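# Lower the cover fully onto the toaster

## Task

Set the cover onto the toaster and push it down until it is completely seated.

## Robot and tools

Robot: two arms, left_arm and right_arm, each with a two-finger gripper. In numeric rows the left arm always comes first, then the right. Something may briefly pull on an object while a gripper holds it. Nothing may fall from the table or be left resting off it.

Scene frame: the origin sits at table-top height, halfway between the nominal arm bases. +x points out over the table, +z points up, and left_arm is on the +y side. These names do not match the sides of the camera images. Results give each gripper's end_effector_position in metres and end_effector_quat_wxyz in this frame. The printed position can be wrong by a little, more at long reach. A BASES line, if present, gives the calibrated base locations. On a gripper, the fingers point along its own +z axis and close along its y axis. The reported position is between the finger pads, about 1 cm short of the tips.

Row format, shared by execute_actions and move: 14 numbers, each in [-1, 1]. The first 7 are dx, dy, dz, rx, ry, rz and opening for left_arm, and the next 7 are the same for right_arm. Both arms always need their 7 numbers, even when one stays still. dx..rz are offsets, not poses. They are measured along the scene axes from that arm's Hand target as it stood when the action or move began, and the arm turns about that target's position. Scale: 1.0 = 0.6 m or 180 degrees. rx, ry, rz form a single rotation vector. A translation longer than 1.0 may be shortened along its direction. Sending six zeros re-commands the current Hand target. Opening is an absolute value: +1 is fully open (0.094 m) and -1 is closed. A 0 opening is itself a command, so to keep a gripper as it is, send its current value again (see Tool commands).

execute_actions(actions, cameras): actions is a list of actions. Each action is a table of up to 15 rows, and each row lasts one control step of 1/30 s. If there are fewer than 15 rows, the last row is held until the 15 steps are used. Every row in an action is counted from the pose at the start of that action, not from the row before it. Each new action begins from the current Hand target, so sending the same offset again moves the arm further. An empty list returns the state and images only. cameras: leave it out, null or ["all"] for every camera, [] for none. Any unknown name makes the call invalid.

move(target, speed, blend, opening_speed, blocking, cameras): drives each gripper in a straight line toward one row of offsets from its Hand target. Instead of one row you can give a list of up to 15 rows that differ only in their offsets. All of them are counted from the same starting Hand targets and together share a 10 s limit. speed is in m/s, from 0.002 to 0.5, default 0.25. Rotation is capped at twice that number in rad/s. Give one value, or one per target. blend, in metres, rounds the corners at intermediate targets. opening_speed, 0.2 or more per second on the -1..1 scale, ramps the fingers; without it the opening is sent at once. Both arms finish their paths together. A path takes at least 0.5 s and is cut off at 10 s. Paths do not avoid obstacles or the other arm. Grippers lag and drift more at higher speed, and most when an arm is nearly straight. Faster contact hits harder, and a target set deeper past the contact presses harder. The move: line reports how it ended: done (at rest within 10 mm and 2 degrees), off_target, moving, held or fault, plus limits (paced = commanded pose clipped; held = steps withheld). Neither done nor off_target tells you whether anything was touched. With blocking=false the result comes back after about 0.5 s while the move keeps going. Use wait or stop before sending more motion.

wait(seconds 0-10, cameras): runs the scene with each arm holding its last command. It returns early if a running move finishes. stop(): brakes the running move, and braking needs room. zoom_image(camera, region [x0,y0,x1,y1], at most 504x504 px, origin at top-left) enlarges part of the latest image. finished_scene(scene, chance_done 1-99) ends the scene for good. Call it only when the cover is fully seated and will stay that way without the robot.

Cameras: cam_head_left, cam_head_right, cam_high, cam_low (896x504 each), cam_left_wrist, cam_right_wrist (616x616 each).

Controller behaviour: on every step the commanded pose is clipped to within 100 mm and 20 degrees of the measured pose. Hand target in a result is the pose actually commanded after that clip. It can fall short of what you asked, so command the rest starting from it. Friction and weight can leave the gripper about 1 cm off target in free air, and that alone does not mean it touched something. An arm blocked by an object keeps pushing. To release the push, command the target back past the gripper. A pose unreachable line means the clearance check withheld that arm's command. That check does not stop the two grippers or wrist cameras from hitting each other. HELD in the step readings marks steps where an arm's command was held back.

Gripping: grip_measured uses the same -1..1 scale and reads up to about 1.6 mm too wide when empty. When closing on a part, the grip is light just below the reading at first contact. About 0.11 lower, the gripper reaches full force of about 50-62 N per pad. To release, command well above grip_measured. grip_effort_nm is the motor effort, negative when closing. It is offset and also shows fingers moving or pressing on their stops, so it is not a direct grasp sensor. Joint torques are listed in joint order, include gravity and are noisy. Torques 3 and 4 wrap at ±28 N m.

Heat: holding loads, keeping an arm stretched out, or pushing at unreachable poses heats the motors, even while you are thinking. A MOTOR HOT line appears at 85 °C. At 100 °C the arm goes limp and drops what it holds for 30-60 s or more, and this can happen without warning.

Avoid: dropping the cover, releasing it while it is still moving, fast impacts, hard presses, and contact or pressing between the two arms. Any of these can fail the task.

Each tool is called after "Request:" as name(argument=value, ...), one argument or row to a line, values as JSON.

## Session

Request:
execute_actions(
  actions=[],
)

Scene clock: 0.00 s.
left_arm: end_effector_position=(+0.6859, +0.2742, +0.1082) grip_measured=+1.000 grip_effort_nm=n/a end_effector_quat_wxyz=(+0.188, -0.316, +0.888, +0.275) | right_arm: end_effector_position=(+0.9121, -0.3845, +0.2661) grip_measured=+1.000 grip_effort_nm=n/a end_effector_quat_wxyz=(+0.405, +0.051, +0.893, -0.187)
Joint positions: left_arm=[-0.131 2.278 2.089 -1.275 -0.672 -0.774 0.094] | right_arm=[-0.156 2.417 2.555 -0.817 0.293 -0.146 0.094]
Joint velocities: left_arm=[-0.005 -0.015 0.007 0.002 0.022 -0.066 0] | right_arm=[-0.005 -0.005 0.007 -0.012 -0.095 -0.007 0]
Joint torques (N m): no reading
Heat: left arm: hottest shoulder 29 °C; right arm: hottest shoulder 33 °C.
Hand target: left_arm +0.6933, +0.2733, +0.1226; +0.202, -0.321, +0.886, +0.268 | right_arm +0.9154, -0.3848, +0.2776; +0.416, +0.053, +0.888, -0.187
Tool commands: left_gripper/opening=+1.0 right_gripper/opening=+1.0

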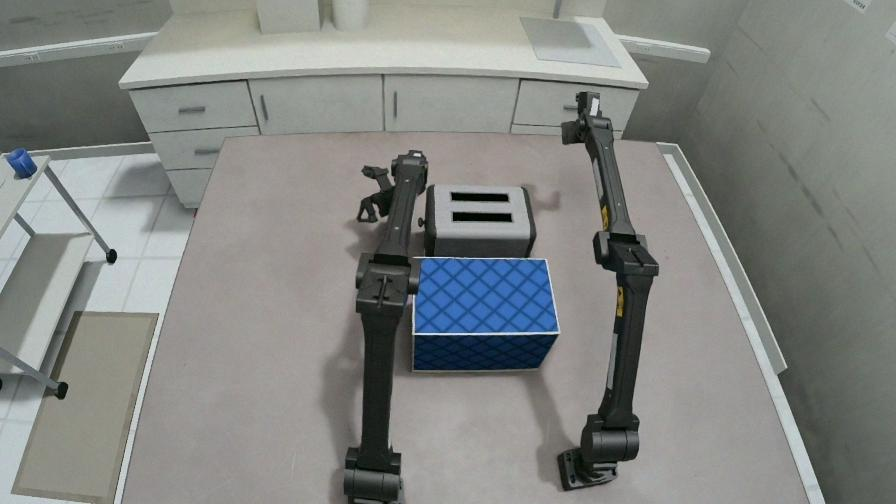

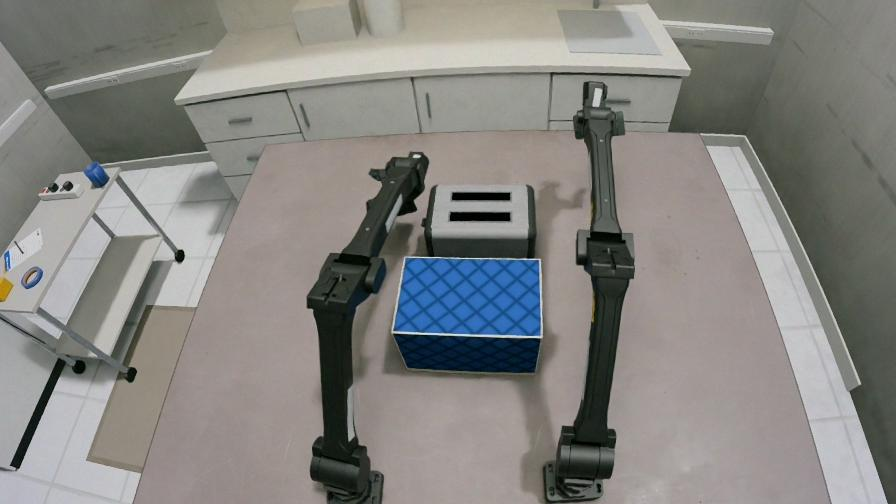

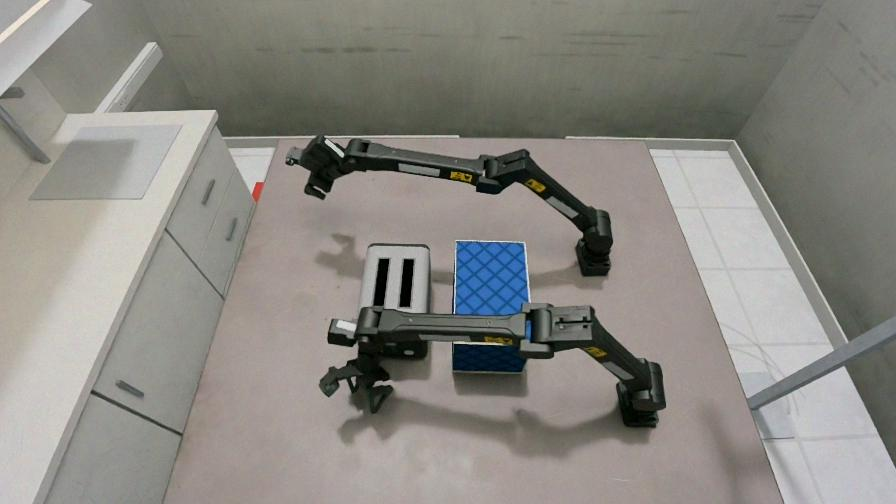

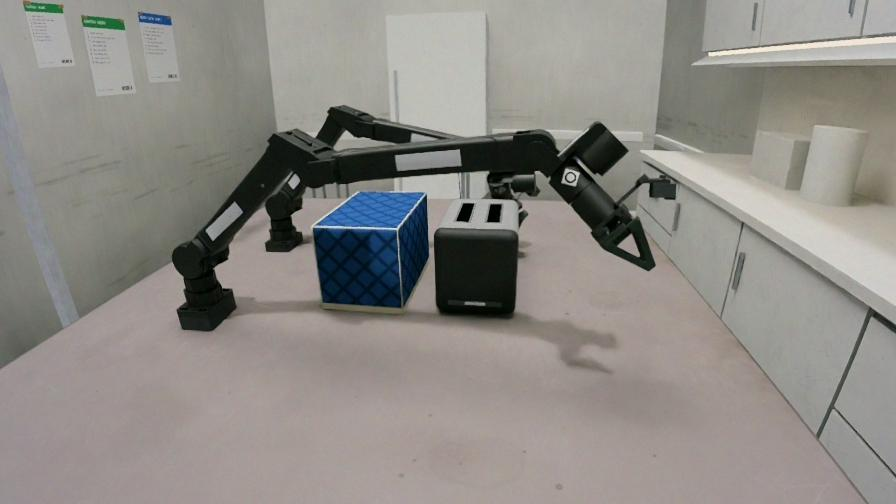

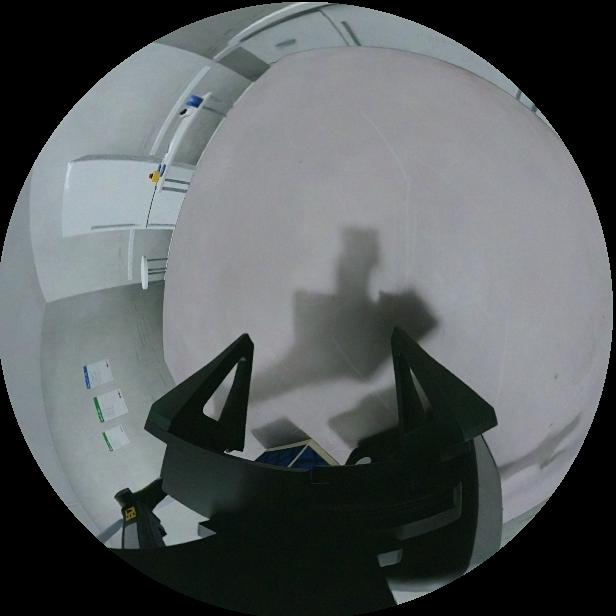

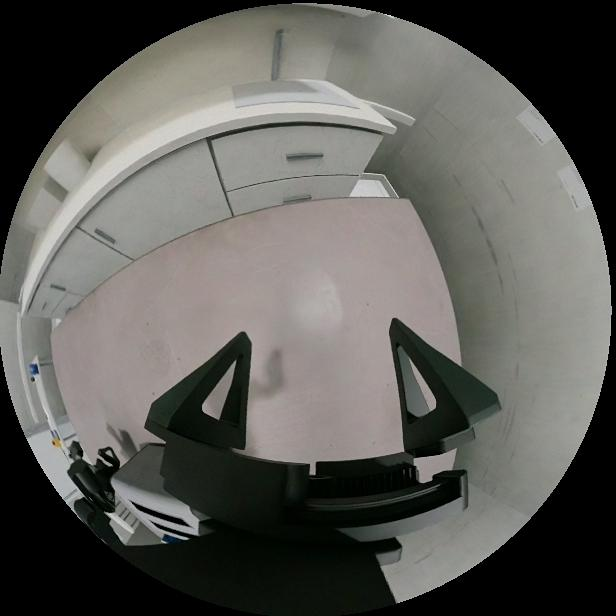

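Request:
zoom_image(
  camera="cam_low",
  region=[290, 170, 540, 340],
)

Request:
zoom_image(
  camera="cam_head_right",
  region=[370, 170, 570, 390],
)

Request:
zoom_image(
  camera="cam_high",
  region=[320, 220, 680, 440],
)

Scaled by 2.016.

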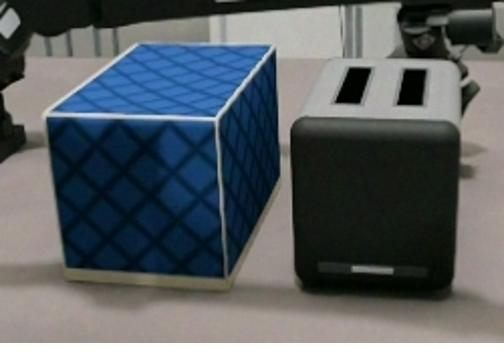

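Scaled by 2.291.

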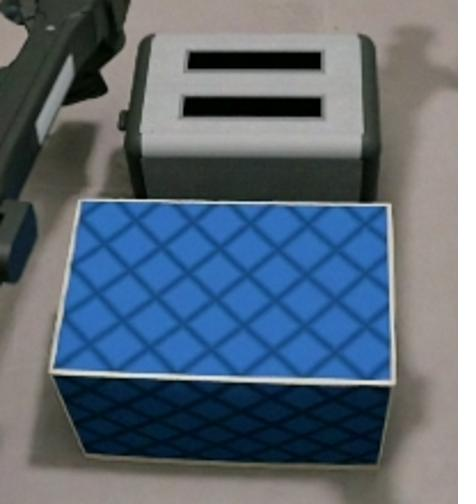

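Scaled by 1.400.

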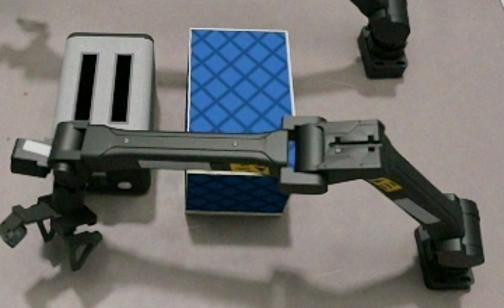

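Request:
move(
  target=[-0.489,0.111,0.162,-0.214,-0.150,-0.754,1,-0.859,0.075,-0.096,0.134,0.001,0.587,1],
)

Scene clock: 43.97 s.
left_arm: end_effector_position=(+0.3976, +0.3291, +0.2079) grip_measured=+1.000 grip_effort_nm=-0.007 end_effector_quat_wxyz=(+0.354, +0.545, +0.683, -0.334) | right_arm: end_effector_position=(+0.4068, -0.3404, +0.2193) grip_measured=+1.000 grip_effort_nm=-0.007 end_effector_quat_wxyz=(+0.328, -0.527, +0.721, +0.309)
Joint positions: left_arm=[0.473 1.729 1.344 -1.675 0.931 2.074 0.094] | right_arm=[-0.629 1.679 1.285 -1.67 -0.831 -2.075 0.094]
Joint velocities: left_arm=[0.005 -0.005 0.002 -0.002 -0.066 0.037 0] | right_arm=[-0.015 -0.015 0.002 0.007 0.007 -0.066 0]
Joint torques (N m): left_arm=[1.2 -17.2 8.24 -1.28 0.37 0.15] | right_arm=[-1.96 -12.22 6.5 -0.94 -0.32 -0.07]
Heat: left arm: hottest shoulder 36 °C; right arm: hottest shoulder 37 °C.
Hand target: left_arm +0.4014, +0.3394, +0.2242; +0.378, +0.593, +0.600, -0.381 | right_arm +0.3992, -0.3430, +0.2245; +0.373, -0.598, +0.600, +0.379
Off the commanded pose: left_arm 0.016 m, 13 deg | right_arm 0.007 m, 19 deg.
joint sent to its limit (left arm) — joint 4 (wrist pitch), lower limit; joint 6 (wrist roll), upper limit. The joint targets are off in position and orientation.
joint sent to its limit (right arm) — joint 4 (wrist pitch), lower limit; joint 6 (wrist roll), lower limit. The joint targets are off in position and orientation.
move: off_target (left_arm, right_arm)

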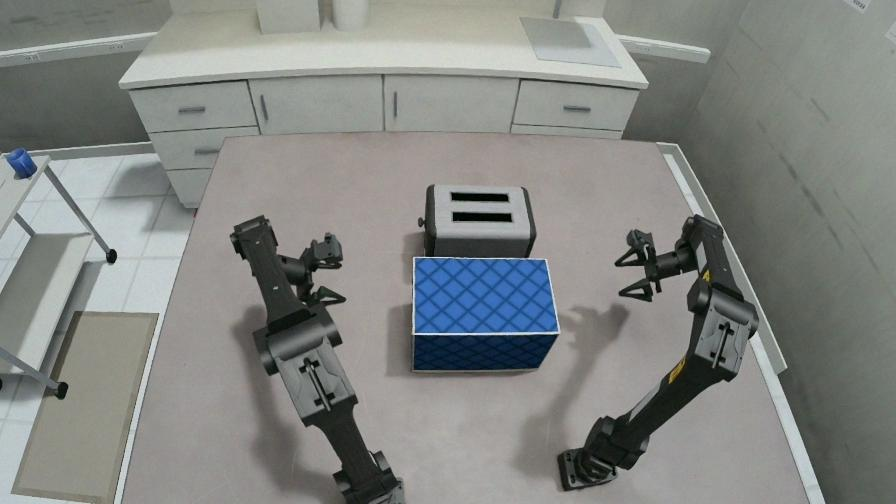

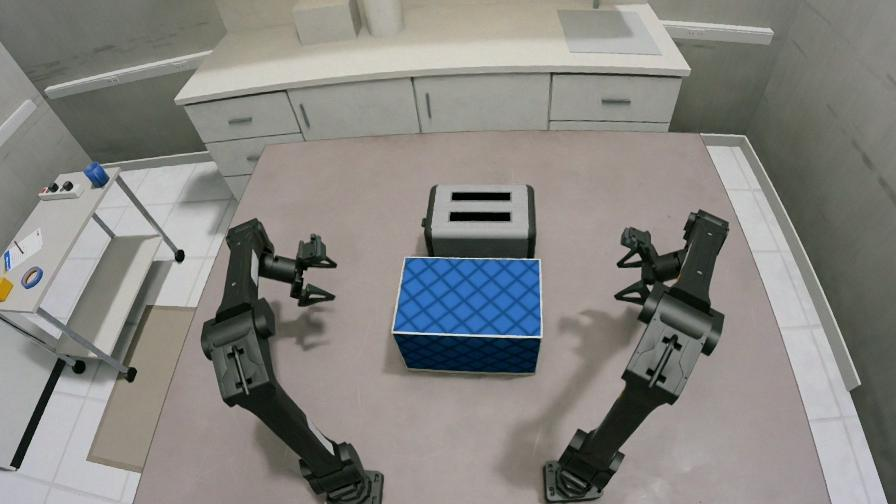

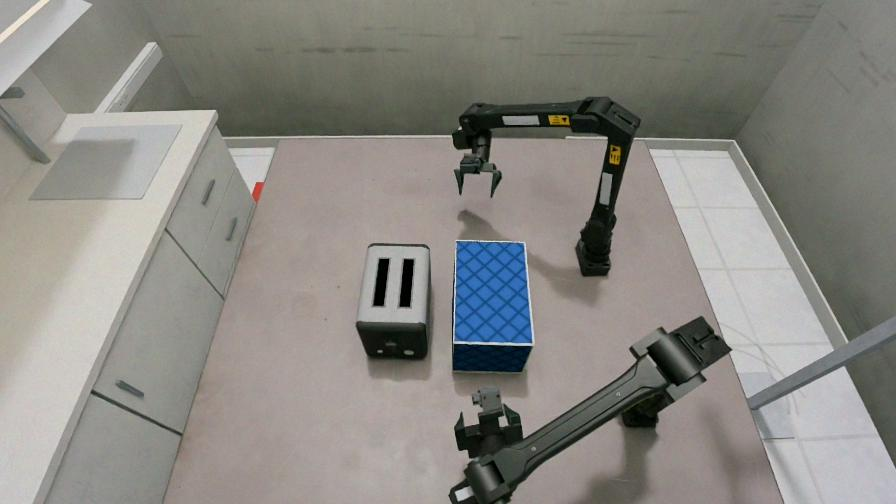

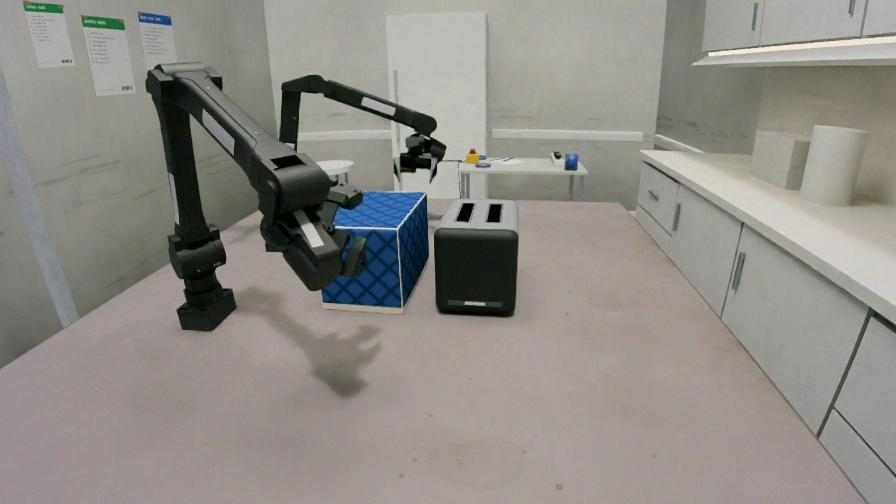

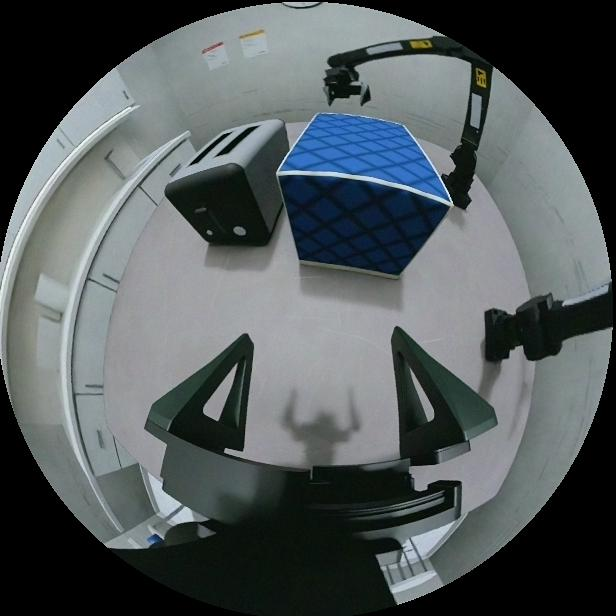

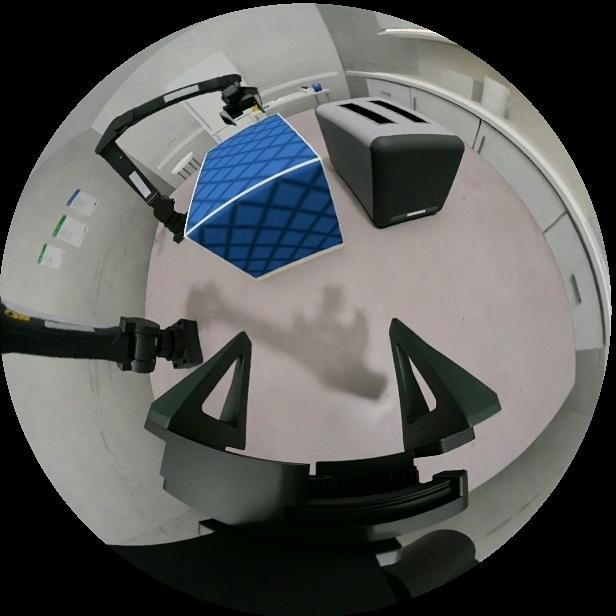

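Request:
move(
  target=[-0.027,-0.232,-0.165,0,0,0,1,-0.023,0.238,-0.166,0,0,0,1],
)

Scene clock: 64.00 s.
left_arm: end_effector_position=(+0.3801, +0.2069, +0.1280) grip_measured=+1.000 grip_effort_nm=-0.002 end_effector_quat_wxyz=(+0.379, +0.592, +0.602, -0.378) | right_arm: end_effector_position=(+0.3881, -0.2029, +0.1385) grip_measured=+1.000 grip_effort_nm=-0.007 end_effector_quat_wxyz=(+0.373, -0.585, +0.630, +0.348)
Joint positions: left_arm=[0.239 1.765 1.103 -1.368 1.074 2.075 0.094] | right_arm=[-0.369 1.673 0.973 -1.312 -1.012 -2.076 0.094]
Joint velocities: left_arm=[-0.005 0.005 0.002 -0.022 -0.022 0.022 0] | right_arm=[-0.015 -0.005 0.007 0.017 0.037 -0.007 0]
Joint torques (N m): left_arm=[-0.62 -13.98 5.48 -0.23 0.7 -0.04] | right_arm=[-0.26 -7.65 5.22 -0.24 -0.75 -0.06]
Heat: left arm: hottest shoulder 35 °C; right arm: hottest shoulder 36 °C.
Hand target: left_arm +0.3828, +0.2024, +0.1238; +0.377, +0.593, +0.601, -0.382 | right_arm +0.3848, -0.1981, +0.1272; -0.376, +0.598, -0.598, -0.380
Off the commanded pose: left_arm 0.009 m, 0 deg | right_arm 0.014 m, 5 deg.
joint sent to its limit (right arm) — joint 6 (wrist roll), lower limit. The joint targets are off in position and orientation.
move: off_target (right_arm)

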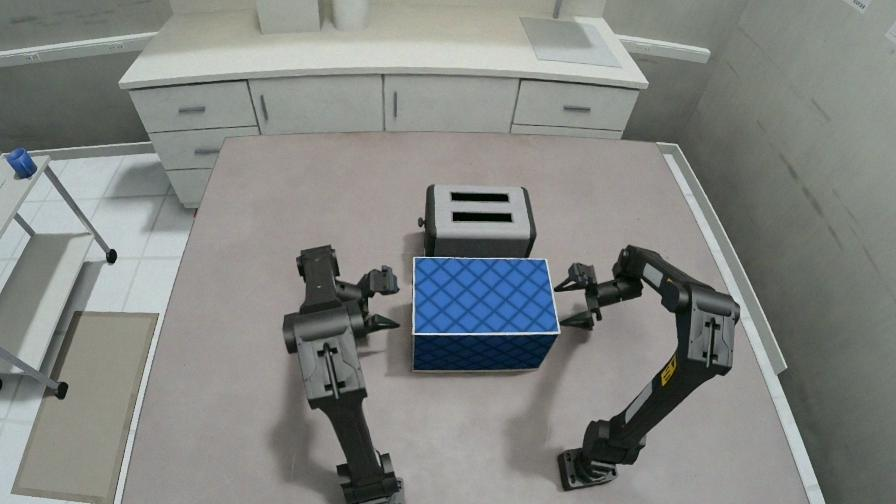

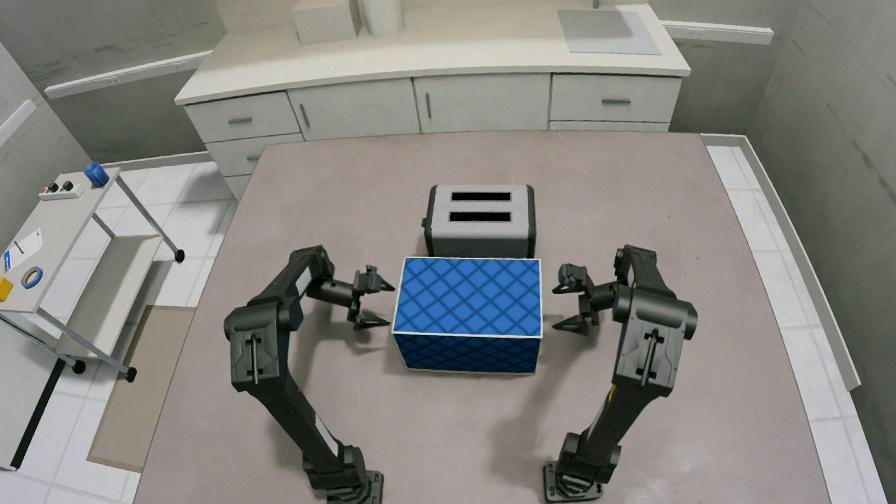

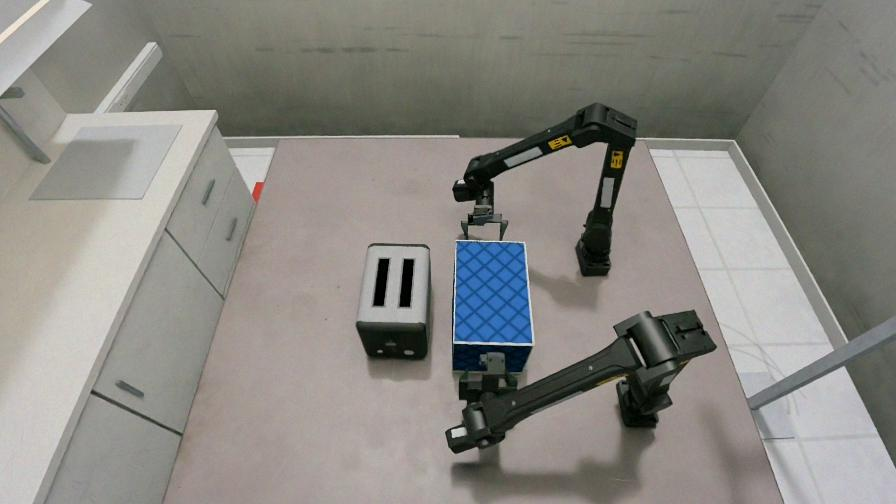

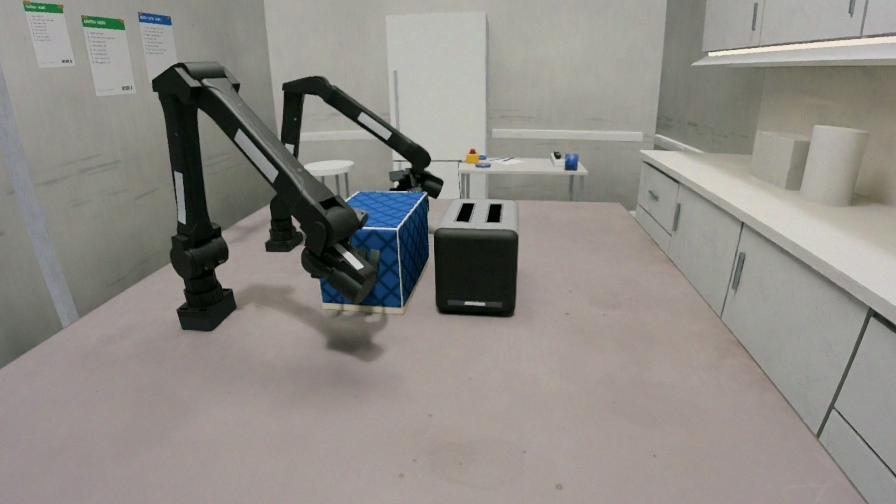

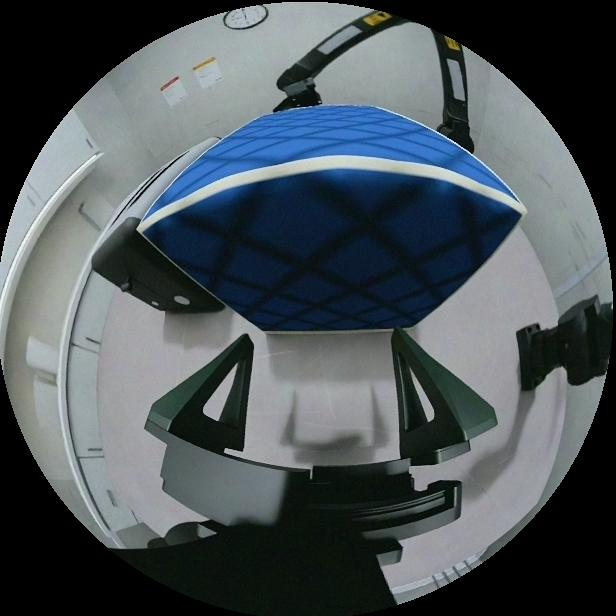

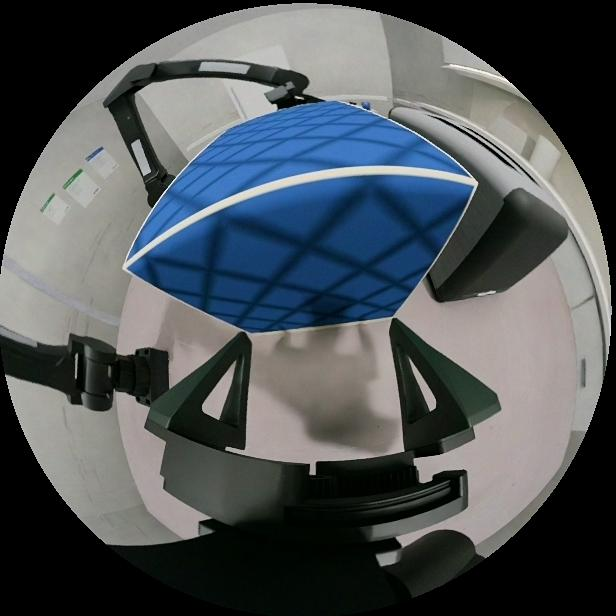

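Request:
move(
  target=[0,-0.121,0,0,0,0,1,0,0.114,-0.008,0,0,0,1],
  speed=0.05,
  cameras=["cam_head_right","cam_left_wrist","cam_right_wrist"],
)

Scene clock: 70.87 s.
left_arm: end_effector_position=(+0.3808, +0.1383, +0.1135) grip_measured=+1.000 grip_effort_nm=-0.007 end_effector_quat_wxyz=(+0.371, +0.584, +0.608, -0.389) | right_arm: end_effector_position=(+0.3894, -0.1359, +0.1272) grip_measured=+1.000 grip_effort_nm=-0.012 end_effector_quat_wxyz=(-0.384, +0.601, -0.595, -0.371)
Joint positions: left_arm=[0.08 1.722 1.011 -1.048 1.126 1.733 0.094] | right_arm=[-0.206 1.673 0.916 -1.129 -1.101 -1.942 0.094]
Joint velocities: left_arm=[-0.015 -0.005 -0.012 0.017 0.051 0.007 0] | right_arm=[-0.015 -0.024 -0.007 0.007 0.051 0.051 0]
Joint torques (N m): left_arm=[-1.67 -16.73 5.3 0.02 0.72 -0.05] | right_arm=[0.32 -9.05 4.94 -0.09 -0.84 0.28]
Heat: left arm: hottest shoulder 34 °C; right arm: hottest shoulder 36 °C.
Hand target: left_arm +0.3812, +0.1303, +0.1230; +0.376, +0.593, +0.600, -0.384 | right_arm +0.3847, -0.1290, +0.1235; -0.378, +0.597, -0.597, -0.381
Off the commanded pose: left_arm 0.014 m, 2 deg | right_arm 0.009 m, 1 deg.
move: off_target (left_arm)
Images, in order (width x height): cam_head_right 896x504, cam_left_wrist 616x616, cam_right_wrist 616x616.

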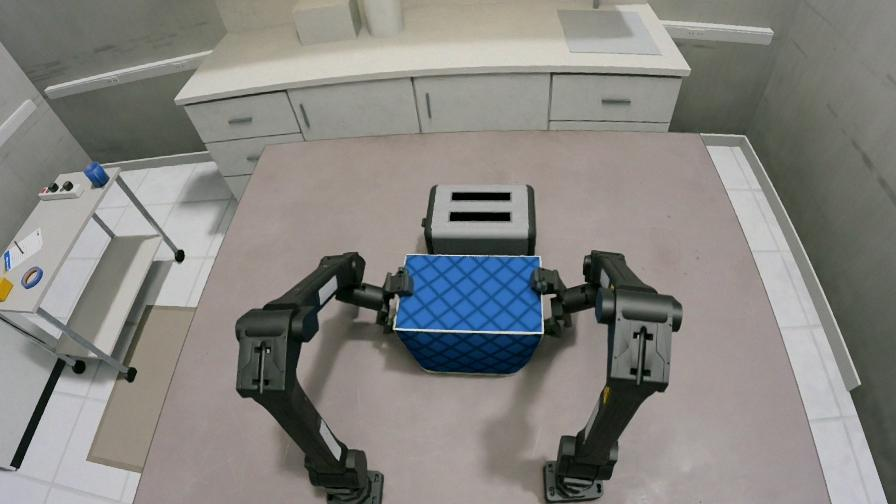

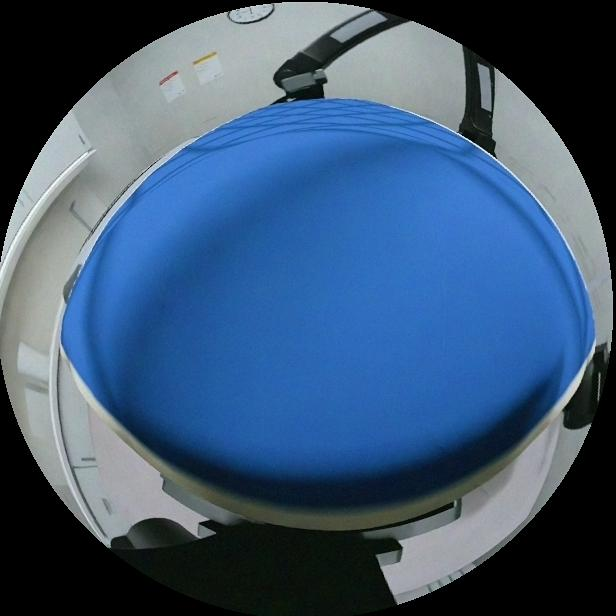

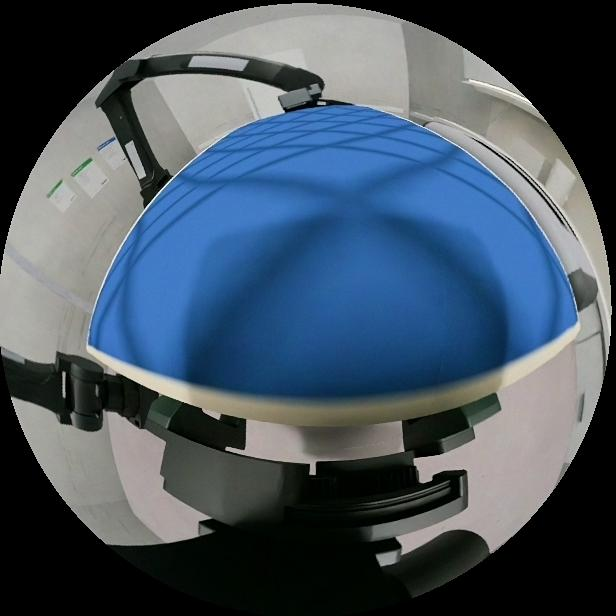

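Request:
wait(
  seconds=0.1,
)

Request:
zoom_image(
  camera="cam_head_right",
  region=[330, 230, 610, 390],
)

Request:
zoom_image(
  camera="cam_low",
  region=[260, 170, 540, 340],
)

Scene clock: 77.43 s.
left_arm: end_effector_position=(+0.3807, +0.1383, +0.1134) grip_measured=+1.000 grip_effort_nm=-0.002 end_effector_quat_wxyz=(+0.370, +0.584, +0.609, -0.389) | right_arm: end_effector_position=(+0.3892, -0.1359, +0.1271) grip_measured=+1.000 grip_effort_nm=-0.007 end_effector_quat_wxyz=(-0.383, +0.600, -0.596, -0.371)
Joint positions: left_arm=[0.08 1.722 1.01 -1.047 1.126 1.733 0.094] | right_arm=[-0.206 1.673 0.916 -1.129 -1.101 -1.942 0.094]
Joint velocities: left_arm=[0.005 -0.005 -0.002 0.002 -0.066 -0.022 0] | right_arm=[0.005 -0.005 0.012 0.007 0.037 -0.037 0]
Joint torques (N m): left_arm=[-1.79 -16.38 5.22 0.09 0.73 -0.05] | right_arm=[0.26 -9.05 5.01 -0.1 -0.84 0.28]
Heat: left arm: hottest shoulder 34 °C; right arm: hottest shoulder 36 °C.
Hand target: left_arm +0.3811, +0.1303, +0.1229; +0.376, +0.593, +0.600, -0.384 | right_arm +0.3847, -0.1290, +0.1235; -0.378, +0.597, -0.597, -0.381
Tool commands: left_gripper/opening=+1.0 right_gripper/opening=+1.0
Off the commanded pose: left_arm 0.014 m, 2 deg | right_arm 0.009 m, 1 deg.
wait: 0.10 s; at rest from the start

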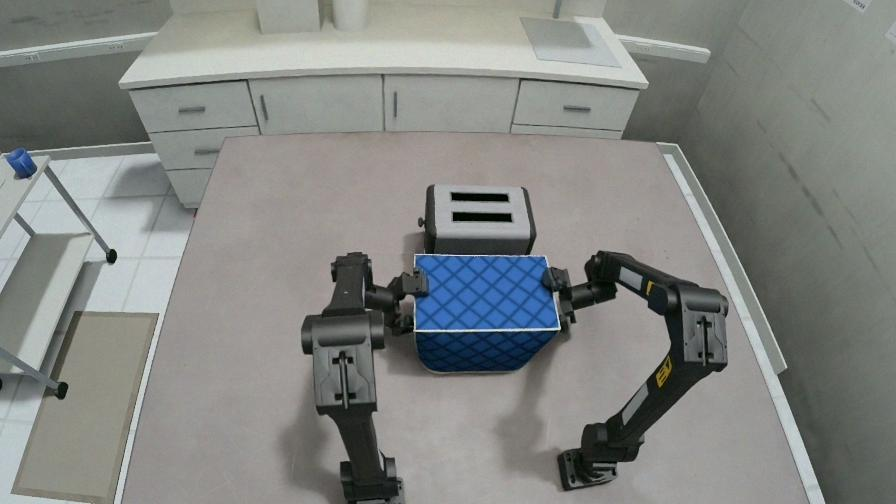

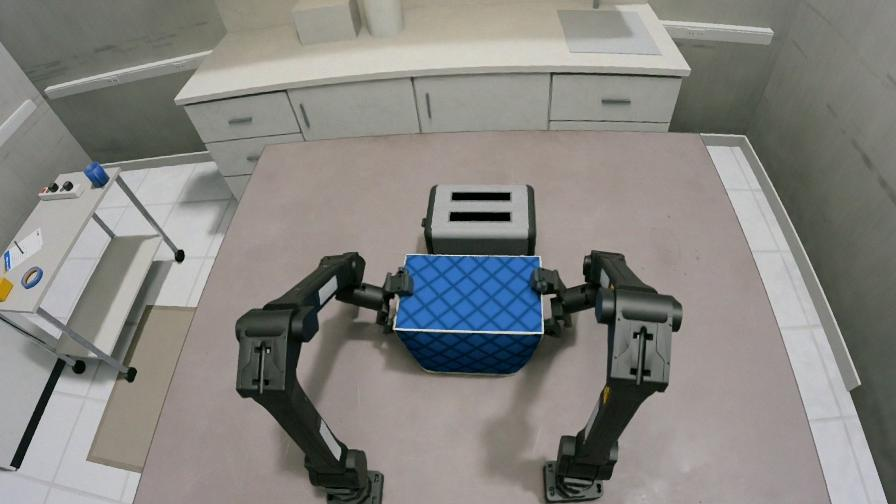

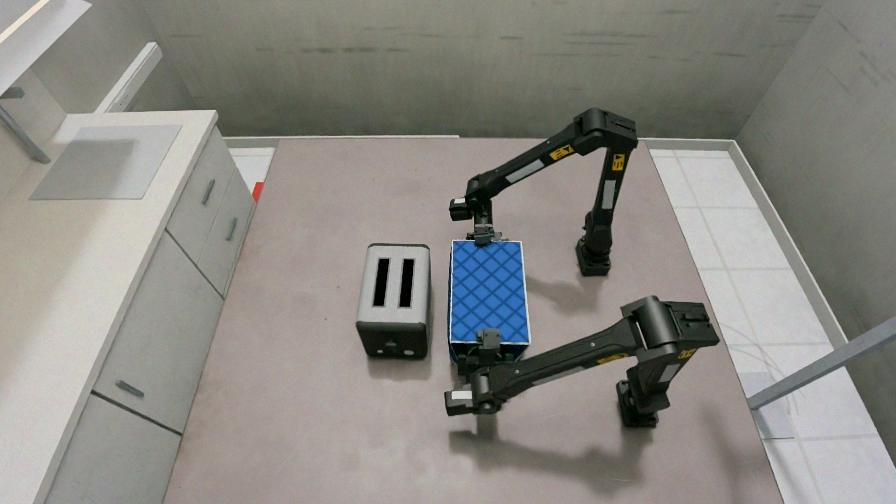

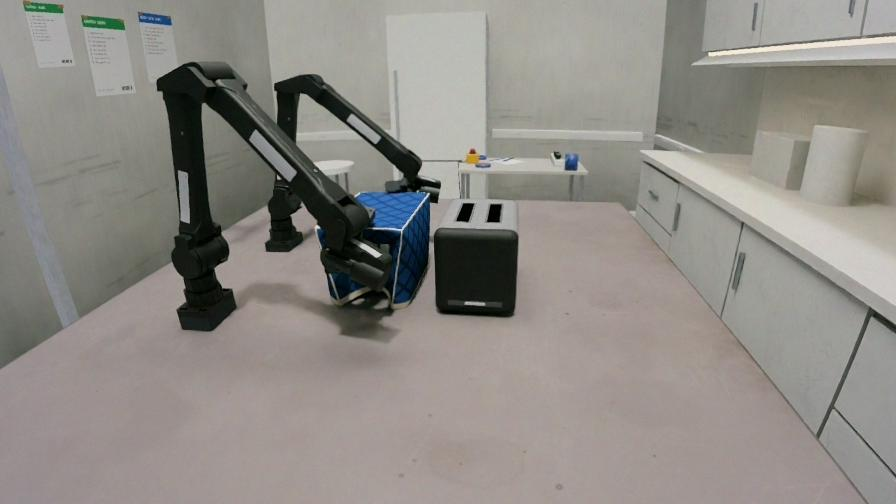

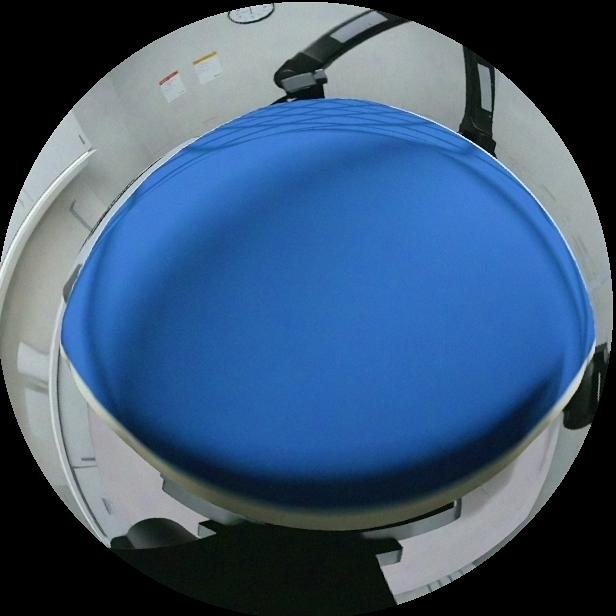

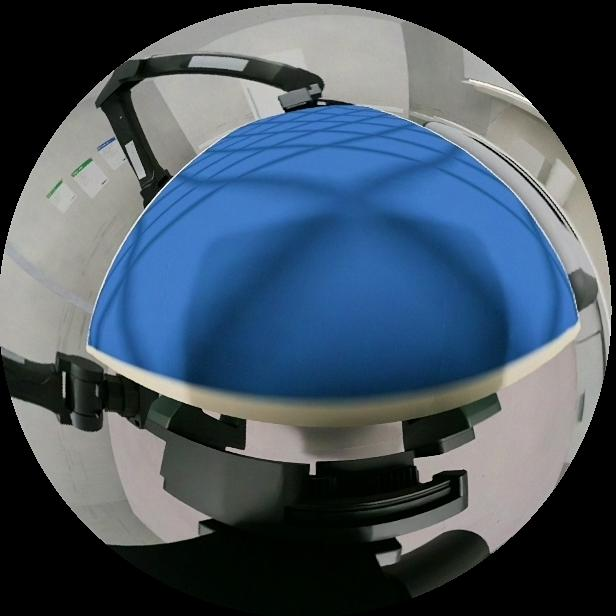

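Scaled by 1.800.

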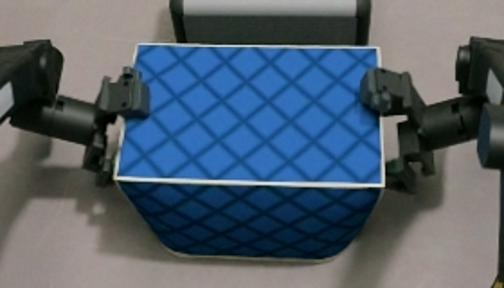

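Scaled by 1.800.

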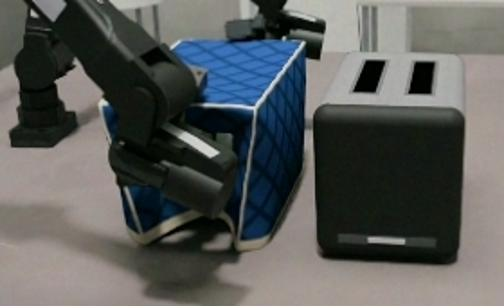

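Request:
move(
  target=[
    [0,0.2,0.03,0,0,0,1,0,-0.2,0.03,0,0,0,1],
    [0,0.2,0.22,0.0654,0.4226,0.2694,1,-0.006,-0.2,0.22,-0.0654,0.4226,-0.2694,1],
  ],
  blend=0.02,
)

Request:
zoom_image(
  camera="cam_low",
  region=[260, 170, 540, 340],
)

Scene clock: 97.93 s.
left_arm: end_effector_position=(+0.3744, +0.2515, +0.2330) grip_measured=+1.000 grip_effort_nm=-0.007 end_effector_quat_wxyz=(-0.017, -0.021, +0.901, -0.433) | right_arm: end_effector_position=(+0.3714, -0.2500, +0.2342) grip_measured=+1.000 grip_effort_nm=-0.012 end_effector_quat_wxyz=(-0.012, +0.015, +0.903, +0.430)
Joint positions: left_arm=[0.292 1.587 1.288 -1.641 0.837 0.415 0.094] | right_arm=[-0.445 1.524 1.158 -1.669 -0.789 -0.57 0.094]
Joint velocities: left_arm=[0.005 -0.015 0.002 -0.002 -0.022 -0.022 0] | right_arm=[-0.005 -0.005 0.012 -0.007 0.037 0.007 0]
Joint torques (N m): left_arm=[-1.32 -15.97 9.43 -0.91 0.33 0.04] | right_arm=[0.21 -10.4 12.04 -0.83 -0.28 0.22]
Heat: left arm: hottest shoulder 33 °C; right arm: hottest shoulder 35 °C.
Hand target: left_arm +0.3820, +0.2474, +0.2554; +0.000, -0.007, +0.905, -0.424 | right_arm +0.3830, -0.2504, +0.2547; -0.002, +0.001, +0.907, +0.421
Off the commanded pose: left_arm 0.023 m, 3 deg | right_arm 0.023 m, 2 deg.
joint sent to its limit (right arm) — joint 4 (wrist pitch), lower limit. The joint targets still meet the commanded pose.
move: off_target (left_arm, right_arm)

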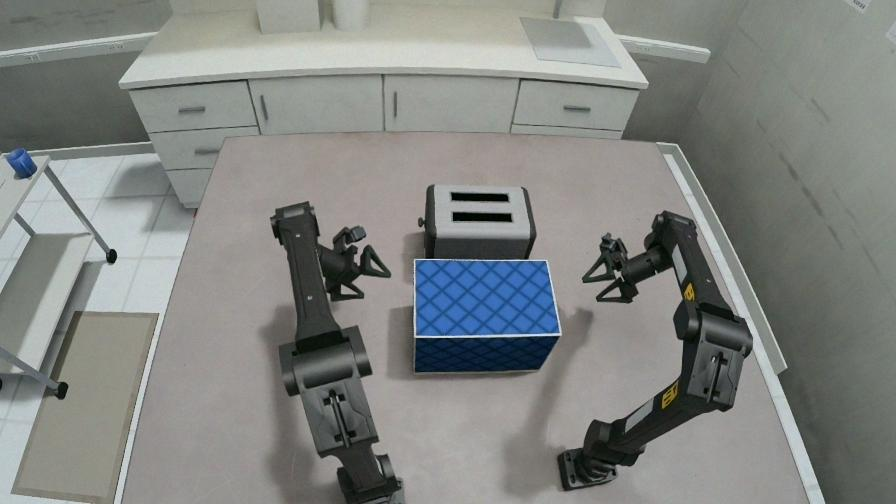

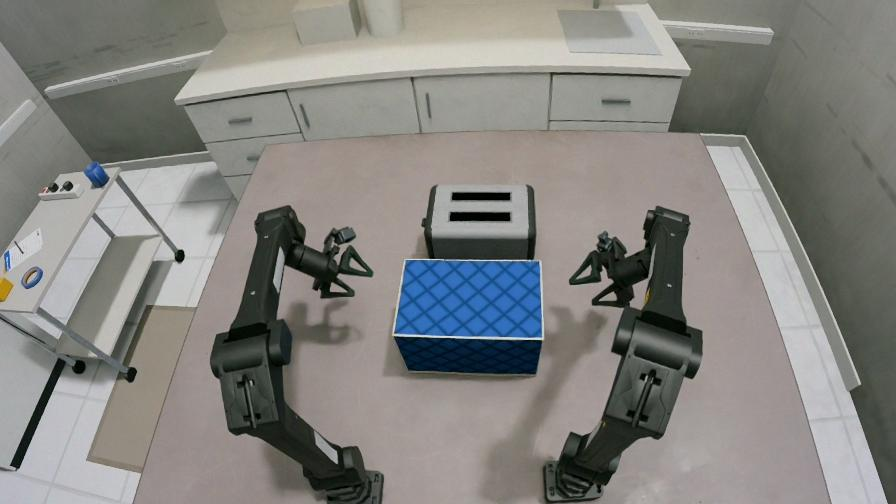

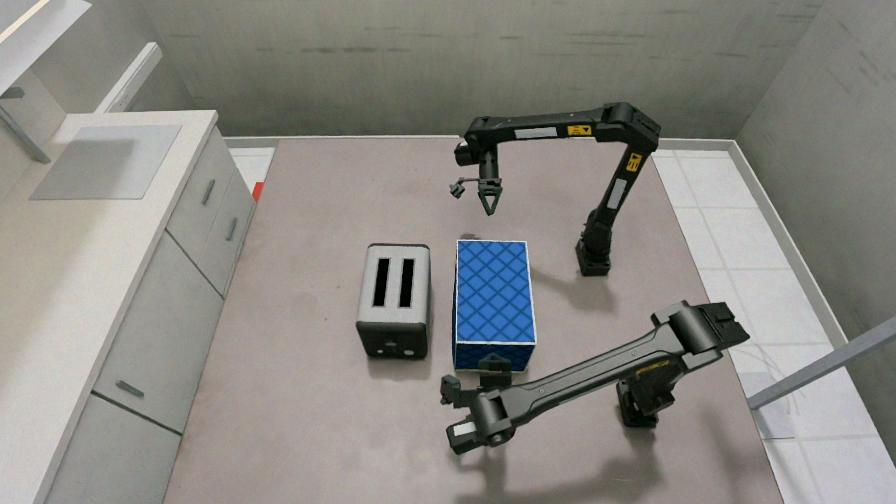

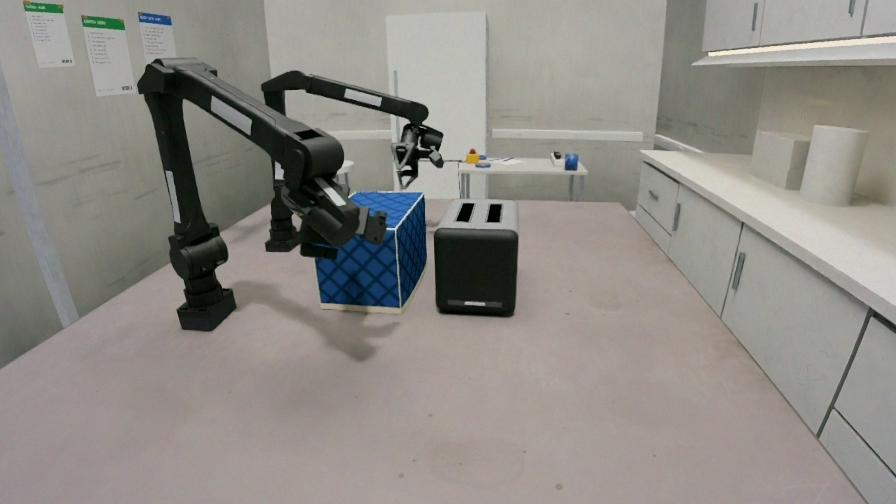

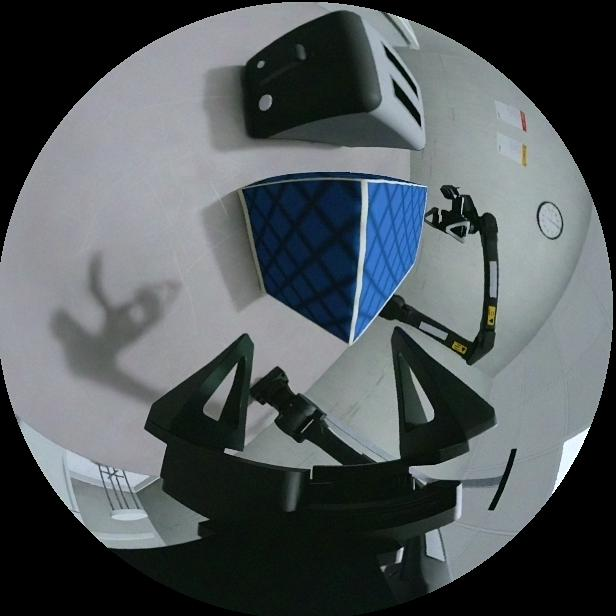

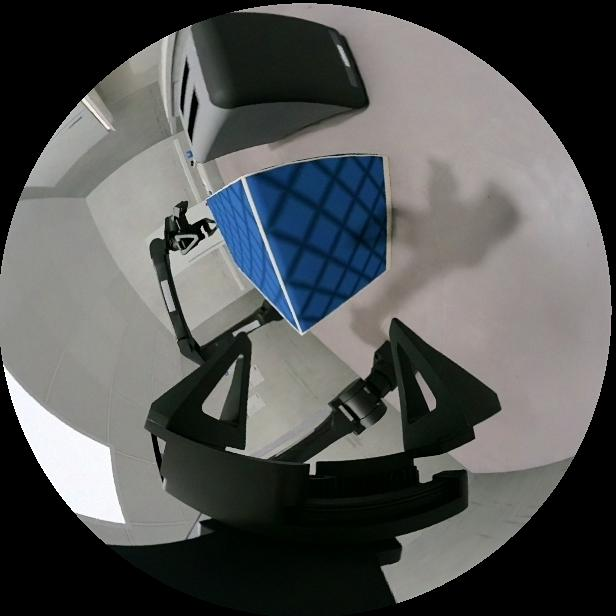

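Scaled by 1.800.

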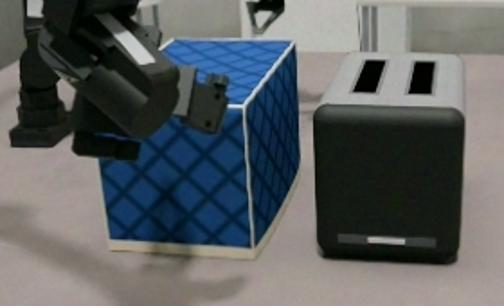

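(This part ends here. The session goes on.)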